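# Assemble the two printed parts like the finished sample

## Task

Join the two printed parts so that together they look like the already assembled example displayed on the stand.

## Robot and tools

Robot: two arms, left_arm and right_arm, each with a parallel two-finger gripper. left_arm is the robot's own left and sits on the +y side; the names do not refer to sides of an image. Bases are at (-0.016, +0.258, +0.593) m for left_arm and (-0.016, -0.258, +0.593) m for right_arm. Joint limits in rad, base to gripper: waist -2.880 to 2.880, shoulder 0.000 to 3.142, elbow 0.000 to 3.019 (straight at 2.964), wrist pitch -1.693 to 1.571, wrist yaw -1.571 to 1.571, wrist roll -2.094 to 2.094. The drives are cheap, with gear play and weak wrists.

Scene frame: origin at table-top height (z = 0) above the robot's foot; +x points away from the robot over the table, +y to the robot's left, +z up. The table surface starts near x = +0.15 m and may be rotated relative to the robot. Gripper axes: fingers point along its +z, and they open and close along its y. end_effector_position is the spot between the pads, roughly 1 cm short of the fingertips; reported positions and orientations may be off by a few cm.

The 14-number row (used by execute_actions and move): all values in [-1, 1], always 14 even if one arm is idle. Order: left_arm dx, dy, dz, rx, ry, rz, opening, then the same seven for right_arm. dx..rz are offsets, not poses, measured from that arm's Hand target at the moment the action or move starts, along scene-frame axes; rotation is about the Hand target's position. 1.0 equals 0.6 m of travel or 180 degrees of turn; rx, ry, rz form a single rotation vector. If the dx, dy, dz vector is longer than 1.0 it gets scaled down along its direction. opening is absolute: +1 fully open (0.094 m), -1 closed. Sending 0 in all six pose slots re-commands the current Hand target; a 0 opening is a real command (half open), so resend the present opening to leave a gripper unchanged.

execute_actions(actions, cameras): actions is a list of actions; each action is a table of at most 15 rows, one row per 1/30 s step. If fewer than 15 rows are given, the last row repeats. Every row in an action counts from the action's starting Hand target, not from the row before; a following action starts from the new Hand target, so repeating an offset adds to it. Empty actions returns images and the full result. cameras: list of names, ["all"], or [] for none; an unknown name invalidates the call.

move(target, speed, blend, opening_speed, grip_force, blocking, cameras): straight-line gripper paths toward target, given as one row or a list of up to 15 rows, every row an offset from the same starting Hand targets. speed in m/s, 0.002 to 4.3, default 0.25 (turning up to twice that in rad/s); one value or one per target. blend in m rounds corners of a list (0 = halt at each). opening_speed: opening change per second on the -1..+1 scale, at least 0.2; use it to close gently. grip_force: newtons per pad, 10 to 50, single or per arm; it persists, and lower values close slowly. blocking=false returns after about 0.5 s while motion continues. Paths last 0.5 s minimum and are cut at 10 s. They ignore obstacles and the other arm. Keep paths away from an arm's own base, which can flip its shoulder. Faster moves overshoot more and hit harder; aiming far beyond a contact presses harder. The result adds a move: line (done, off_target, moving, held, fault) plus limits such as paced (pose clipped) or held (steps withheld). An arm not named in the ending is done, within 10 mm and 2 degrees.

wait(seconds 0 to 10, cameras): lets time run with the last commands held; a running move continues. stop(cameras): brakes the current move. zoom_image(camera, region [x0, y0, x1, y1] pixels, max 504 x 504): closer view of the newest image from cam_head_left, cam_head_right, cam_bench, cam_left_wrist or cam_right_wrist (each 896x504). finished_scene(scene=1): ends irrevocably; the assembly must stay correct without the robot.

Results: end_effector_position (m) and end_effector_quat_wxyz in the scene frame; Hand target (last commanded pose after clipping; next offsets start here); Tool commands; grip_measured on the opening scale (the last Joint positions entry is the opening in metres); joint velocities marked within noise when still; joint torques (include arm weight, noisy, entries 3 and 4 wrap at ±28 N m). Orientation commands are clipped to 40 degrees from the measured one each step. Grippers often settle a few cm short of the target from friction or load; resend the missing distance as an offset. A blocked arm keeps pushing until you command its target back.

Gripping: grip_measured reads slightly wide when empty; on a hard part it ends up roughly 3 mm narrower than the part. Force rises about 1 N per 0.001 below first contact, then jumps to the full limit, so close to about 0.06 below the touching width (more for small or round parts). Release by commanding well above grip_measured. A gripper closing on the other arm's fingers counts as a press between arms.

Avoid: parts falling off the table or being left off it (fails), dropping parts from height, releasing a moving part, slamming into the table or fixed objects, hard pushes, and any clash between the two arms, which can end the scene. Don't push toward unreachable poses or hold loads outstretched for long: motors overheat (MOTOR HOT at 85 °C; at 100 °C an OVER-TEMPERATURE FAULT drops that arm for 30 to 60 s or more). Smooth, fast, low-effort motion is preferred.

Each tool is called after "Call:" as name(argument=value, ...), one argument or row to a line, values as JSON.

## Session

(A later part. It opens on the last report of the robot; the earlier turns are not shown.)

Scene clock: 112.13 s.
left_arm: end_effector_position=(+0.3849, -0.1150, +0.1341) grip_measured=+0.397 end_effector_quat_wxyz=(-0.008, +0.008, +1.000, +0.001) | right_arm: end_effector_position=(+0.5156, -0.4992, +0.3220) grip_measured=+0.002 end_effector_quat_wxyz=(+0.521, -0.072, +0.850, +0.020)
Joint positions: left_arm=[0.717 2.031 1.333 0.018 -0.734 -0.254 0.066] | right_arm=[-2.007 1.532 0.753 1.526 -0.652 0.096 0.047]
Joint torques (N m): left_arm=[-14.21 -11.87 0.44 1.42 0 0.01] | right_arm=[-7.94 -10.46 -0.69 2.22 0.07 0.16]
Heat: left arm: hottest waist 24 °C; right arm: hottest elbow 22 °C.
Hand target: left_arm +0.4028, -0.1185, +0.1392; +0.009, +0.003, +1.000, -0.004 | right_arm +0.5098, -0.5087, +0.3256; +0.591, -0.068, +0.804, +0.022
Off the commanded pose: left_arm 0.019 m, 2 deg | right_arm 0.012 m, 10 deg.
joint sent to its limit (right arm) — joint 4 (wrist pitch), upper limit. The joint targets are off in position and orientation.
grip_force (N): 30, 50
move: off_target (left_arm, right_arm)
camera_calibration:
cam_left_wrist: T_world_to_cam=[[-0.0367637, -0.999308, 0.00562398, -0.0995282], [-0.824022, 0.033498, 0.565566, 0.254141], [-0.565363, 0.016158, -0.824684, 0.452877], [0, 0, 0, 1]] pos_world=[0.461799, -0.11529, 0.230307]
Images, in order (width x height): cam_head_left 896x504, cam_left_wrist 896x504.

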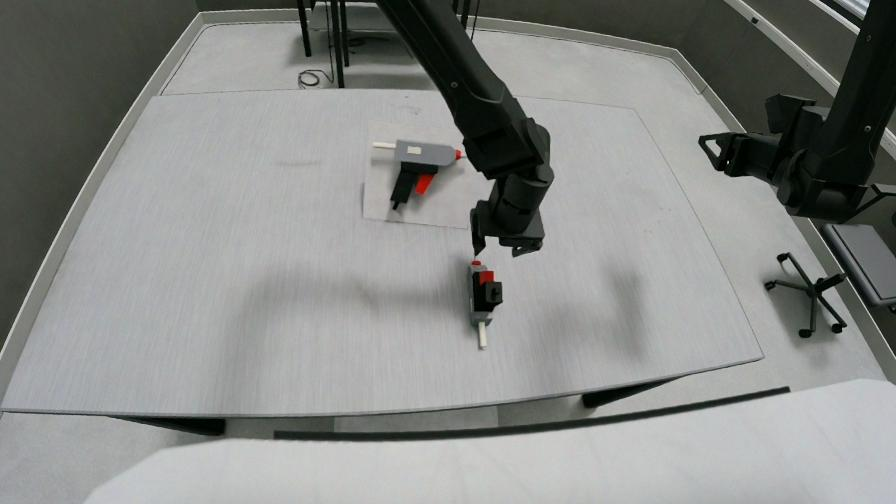

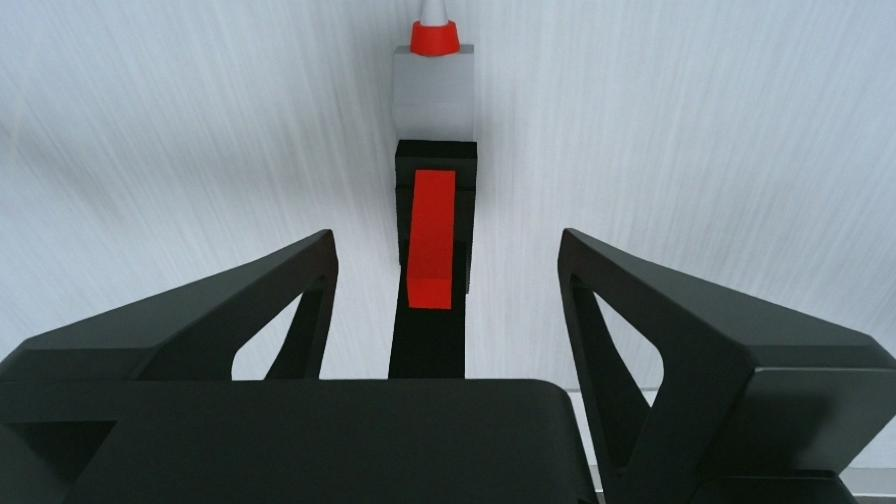

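Call:
move(
  target=[0.005,0.007,-0.085,0,0,0,0.4,0,0,0,0,0,0,0],
  speed=0.06,
  cameras=["cam_left_wrist","cam_head_left","cam_head_right"],
)

Call:
zoom_image(
  camera="cam_head_left",
  region=[430, 220, 550, 360],
)

Call:
zoom_image(
  camera="cam_left_wrist",
  region=[320, 0, 580, 300],
)

Scene clock: 114.43 s.
left_arm: end_effector_position=(+0.3973, -0.1118, +0.0846) grip_measured=+0.397 end_effector_quat_wxyz=(-0.003, +0.002, +1.000, -0.001) | right_arm: end_effector_position=(+0.5156, -0.4992, +0.3220) grip_measured=+0.002 end_effector_quat_wxyz=(+0.521, -0.072, +0.850, +0.020)
Joint positions: left_arm=[0.777 2.117 1.437 0.047 -0.687 -0.207 0.066] | right_arm=[-2.007 1.532 0.753 1.526 -0.652 0.096 0.047]
Joint torques (N m): left_arm=[-14.15 -11.58 0.38 1.18 0.02 0.02] | right_arm=[-7.94 -10.46 -0.7 2.22 0.07 0.17]
Heat: left arm: hottest waist 24 °C; right arm: hottest elbow 22 °C.
Hand target: left_arm +0.4058, -0.1143, +0.0882; +0.009, +0.003, +1.000, -0.004 | right_arm +0.5098, -0.5087, +0.3256; +0.591, -0.068, +0.804, +0.022
Off the commanded pose: left_arm 0.010 m, 1 deg | right_arm 0.012 m, 10 deg.
joint sent to its limit (right arm) — joint 4 (wrist pitch), upper limit. The joint targets are off in position and orientation.
grip_force (N): 30, 50
move: off_target (right_arm)
camera_calibration:
cam_left_wrist: T_world_to_cam=[[-0.0241365, -0.999675, 0.00819731, -0.100843], [-0.831031, 0.0246213, 0.55568, 0.294877], [-0.555702, 0.00659994, -0.831356, 0.414772], [0, 0, 0, 1]] pos_world=[0.473107, -0.110808, 0.181792]
Images, in order (width x height): cam_head_left 896x504, cam_head_right 896x504, cam_left_wrist 896x504.

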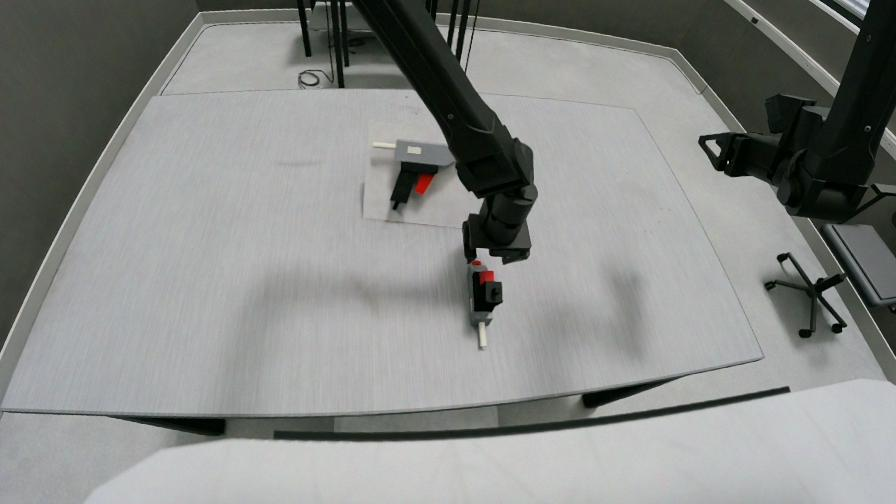

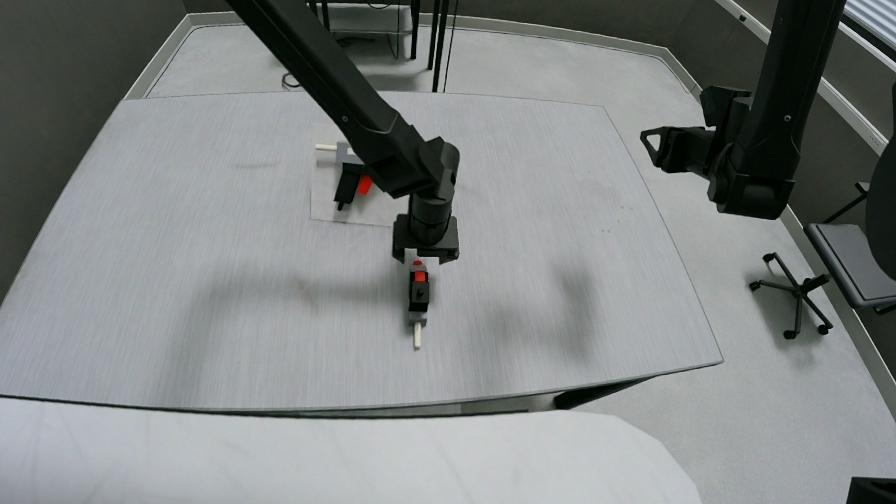

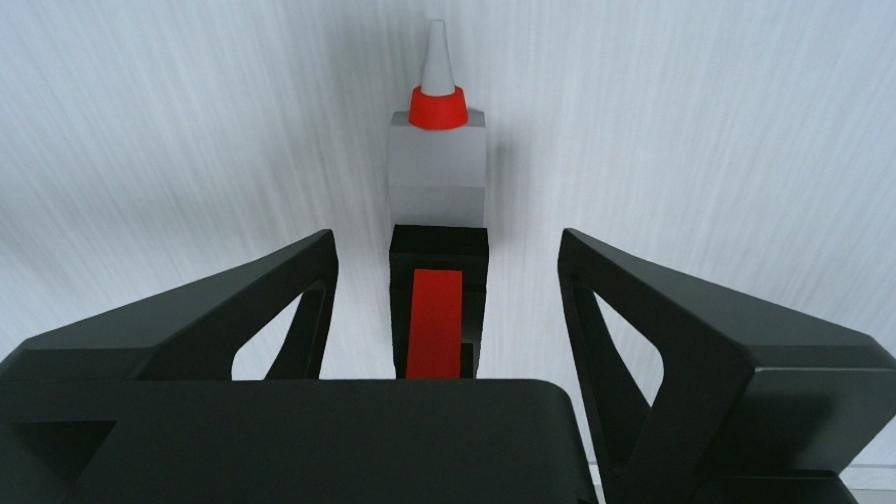

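Scaled by 3.600 from the camera's 896x504 image, which has a finer 1280x720 frame.

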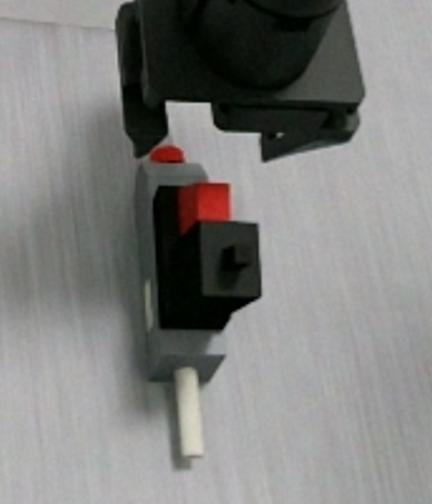

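Scaled by 1.680 from the camera's 896x504 image, which has a finer 1280x720 frame.

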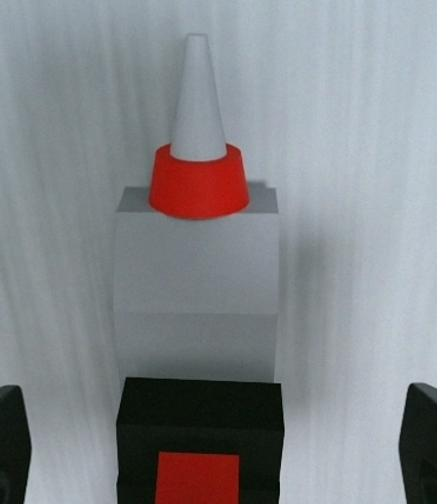

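Call:
move(
  target=[
    [-0.01,0.003,-0.06,0,0,0,0.4,0,0,0,0,0,0,0],
    [-0.01,0.003,-0.06,0,0,0,-0.2,0,0,0,0,0,0,0],
    [-0.01,0.003,-0.06,0,0,0,-0.45,0,0,0,0,0,0,0],
  ],
  speed=0.05,
  opening_speed=0.3,
  cameras=["cam_left_wrist","cam_head_left"],
)

Call:
zoom_image(
  camera="cam_left_wrist",
  region=[320, 50, 580, 350],
)

Scene clock: 121.30 s.
left_arm: end_effector_position=(+0.3915, -0.1081, +0.0492) grip_measured=-0.297 end_effector_quat_wxyz=(-0.002, +0.003, +1.000, +0.004) | right_arm: end_effector_position=(+0.5156, -0.4992, +0.3220) grip_measured=+0.002 end_effector_quat_wxyz=(+0.521, -0.072, +0.850, +0.020)
Joint positions: left_arm=[0.812 2.189 1.5 0.071 -0.668 -0.18 0.033] | right_arm=[-2.007 1.532 0.753 1.526 -0.652 0.096 0.047]
Joint torques (N m): left_arm=[-14.45 -11.58 0.31 1.32 -0.01 -0.01] | right_arm=[-7.94 -10.4 -0.69 2.22 0.07 0.17]
Heat: left arm: hottest waist 24 °C; right arm: hottest elbow 22 °C.
Hand target: left_arm +0.3998, -0.1125, +0.0522; +0.009, +0.003, +1.000, -0.004 | right_arm +0.5098, -0.5087, +0.3256; +0.591, -0.068, +0.804, +0.022
Off the commanded pose: left_arm 0.010 m, 2 deg | right_arm 0.012 m, 10 deg.
joint sent to its limit (right arm) — joint 4 (wrist pitch), upper limit. The joint targets are off in position and orientation.
grip_force (N): 30, 50
move: off_target (right_arm)
camera_calibration:
cam_left_wrist: T_world_to_cam=[[-0.0261027, -0.999657, -0.00201754, -0.0957584], [-0.831572, 0.0205935, 0.555035, 0.309407], [-0.554803, 0.0161656, -0.831825, 0.382689], [0, 0, 0, 1]] pos_world=[0.467112, -0.108284, 0.146406]
Images, in order (width x height): cam_head_left 896x504, cam_left_wrist 896x504.

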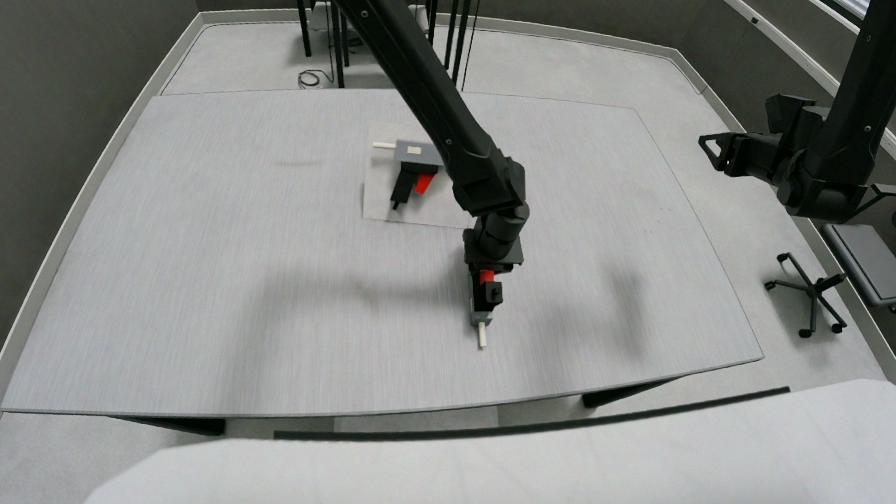

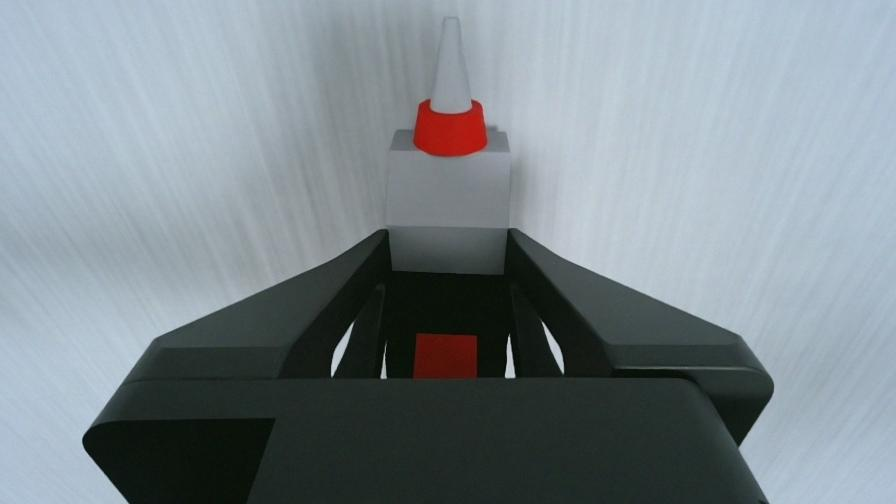

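Scaled by 1.680 from the camera's 896x504 image, which has a finer 1280x720 frame.

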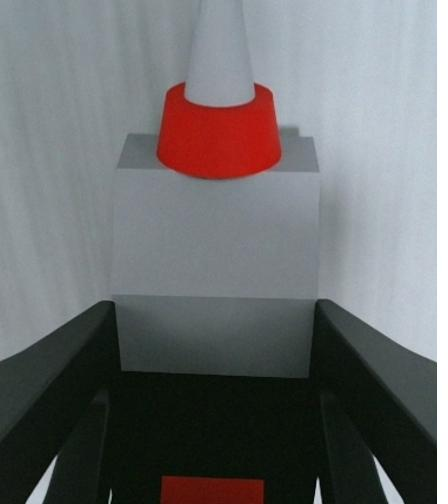

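Call:
move(
  target=[
    [0,0,0,0,0,0,0.3,0,0,0,0,0,0,0],
    [0.0,0,0.27,0,0,0,0.3,0,0,0,0,0,0,0],
  ],
  speed=0.08,
  opening_speed=0.4,
  cameras=["all"],
)

Call:
zoom_image(
  camera="cam_left_wrist",
  region=[360, 20, 580, 300],
)

Call:
zoom_image(
  camera="cam_head_left",
  region=[440, 250, 530, 355],
)

Scene clock: 126.93 s.
left_arm: end_effector_position=(+0.3886, -0.1049, +0.1990) grip_measured=+0.297 end_effector_quat_wxyz=(-0.001, +0.015, +1.000, +0.003) | right_arm: end_effector_position=(+0.5156, -0.4992, +0.3220) grip_measured=+0.002 end_effector_quat_wxyz=(+0.521, -0.072, +0.850, +0.020)
Joint positions: left_arm=[0.651 1.891 1.209 -0.019 -0.794 -0.284 0.061] | right_arm=[-2.007 1.532 0.753 1.526 -0.652 0.096 0.047]
Joint torques (N m): left_arm=[-15.44 -12.57 -0.16 -0.03 -0.25 -0.25] | right_arm=[-7.94 -10.52 -0.7 2.24 0.07 0.16]
Heat: left arm: hottest waist 24 °C; right arm: hottest elbow 22 °C.
Hand target: left_arm +0.3998, -0.1125, +0.2142; +0.009, +0.003, +1.000, -0.004 | right_arm +0.5098, -0.5087, +0.3256; +0.591, -0.068, +0.804, +0.022
Off the commanded pose: left_arm 0.020 m, 2 deg | right_arm 0.012 m, 10 deg.
joint sent to its limit (right arm) — joint 4 (wrist pitch), upper limit. The joint targets are off in position and orientation.
grip_force (N): 30, 50
move: off_target (left_arm, right_arm)
camera_calibration:
cam_left_wrist: T_world_to_cam=[[-0.0514144, -0.998677, 0.000410043, -0.0828886], [-0.832107, 0.043066, 0.55294, 0.226849], [-0.552226, 0.0280879, -0.833221, 0.506228], [0, 0, 0, 1]] pos_world=[0.464054, -0.106767, 0.2964]
cam_right_wrist: T_world_to_cam=[[0.142407, -0.989112, 0.0371214, -0.579731], [-0.874928, -0.143327, -0.462556, 0.533127], [0.46284, 0.0333926, -0.885813, 0.19106], [0, 0, 0, 1]] pos_world=[0.460575, -0.503387, 0.437365]

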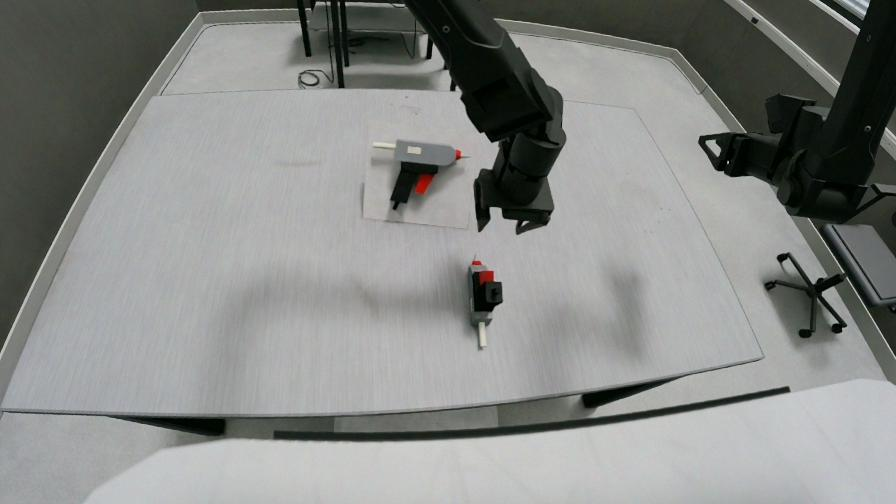

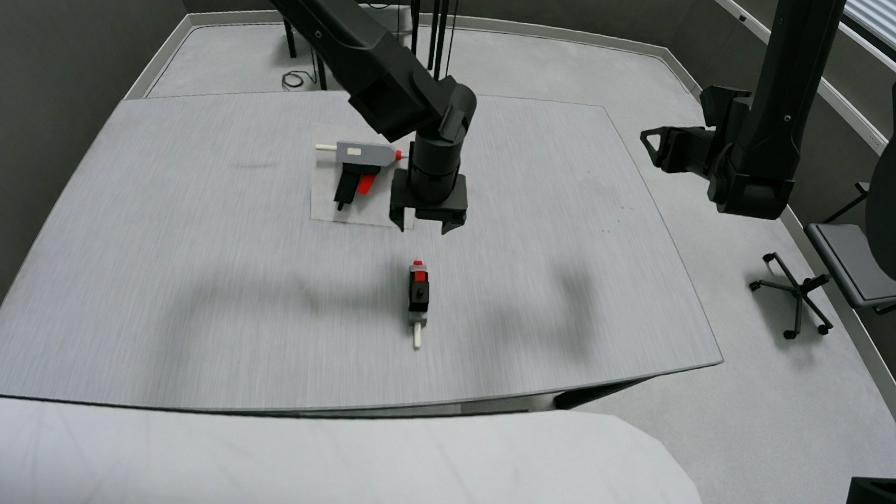

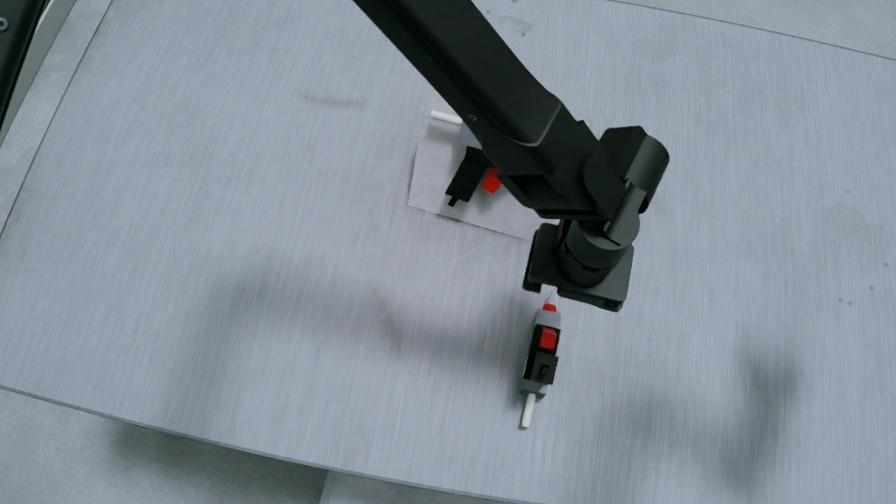

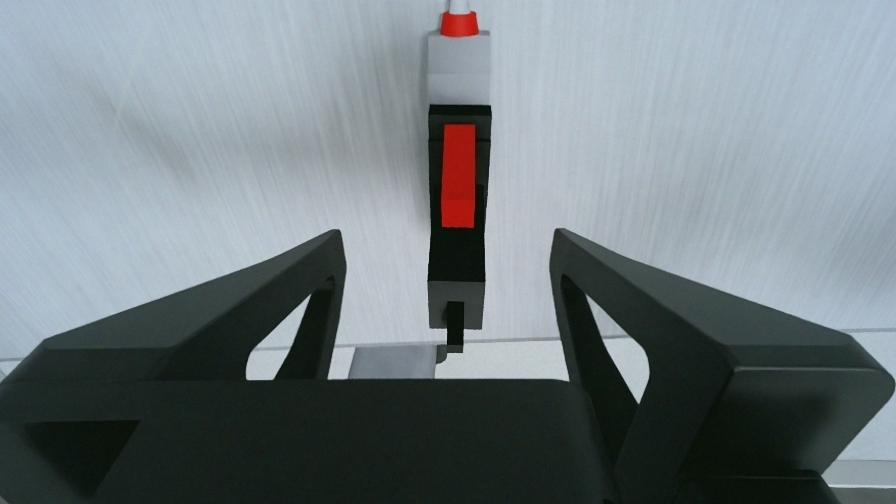

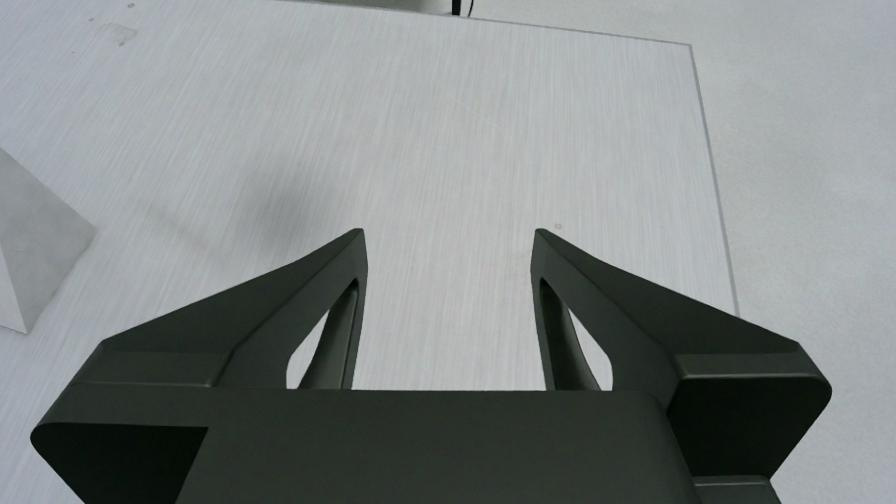

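Scaled by 1.800 from the camera's 896x504 image, which has a finer 1280x720 frame.

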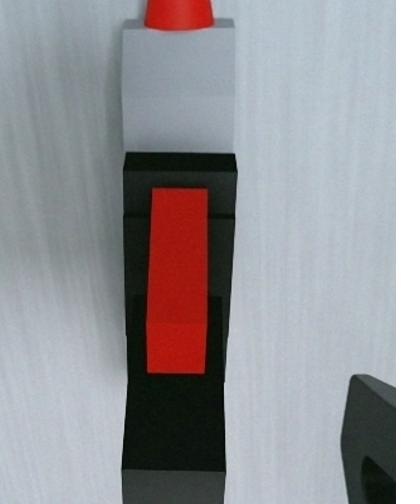

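Scaled by 4.800 from the camera's 896x504 image, which has a finer 1280x720 frame.

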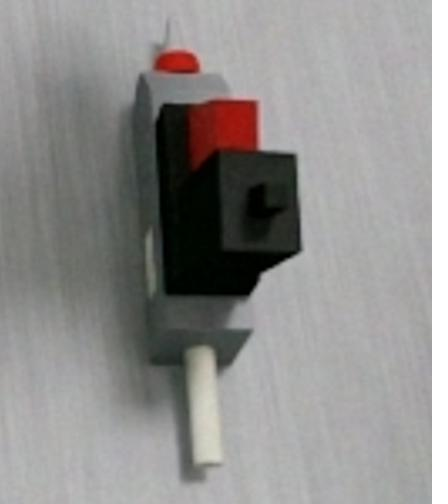

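Call:
finished_scene(
)

The scene is finished: the task was done.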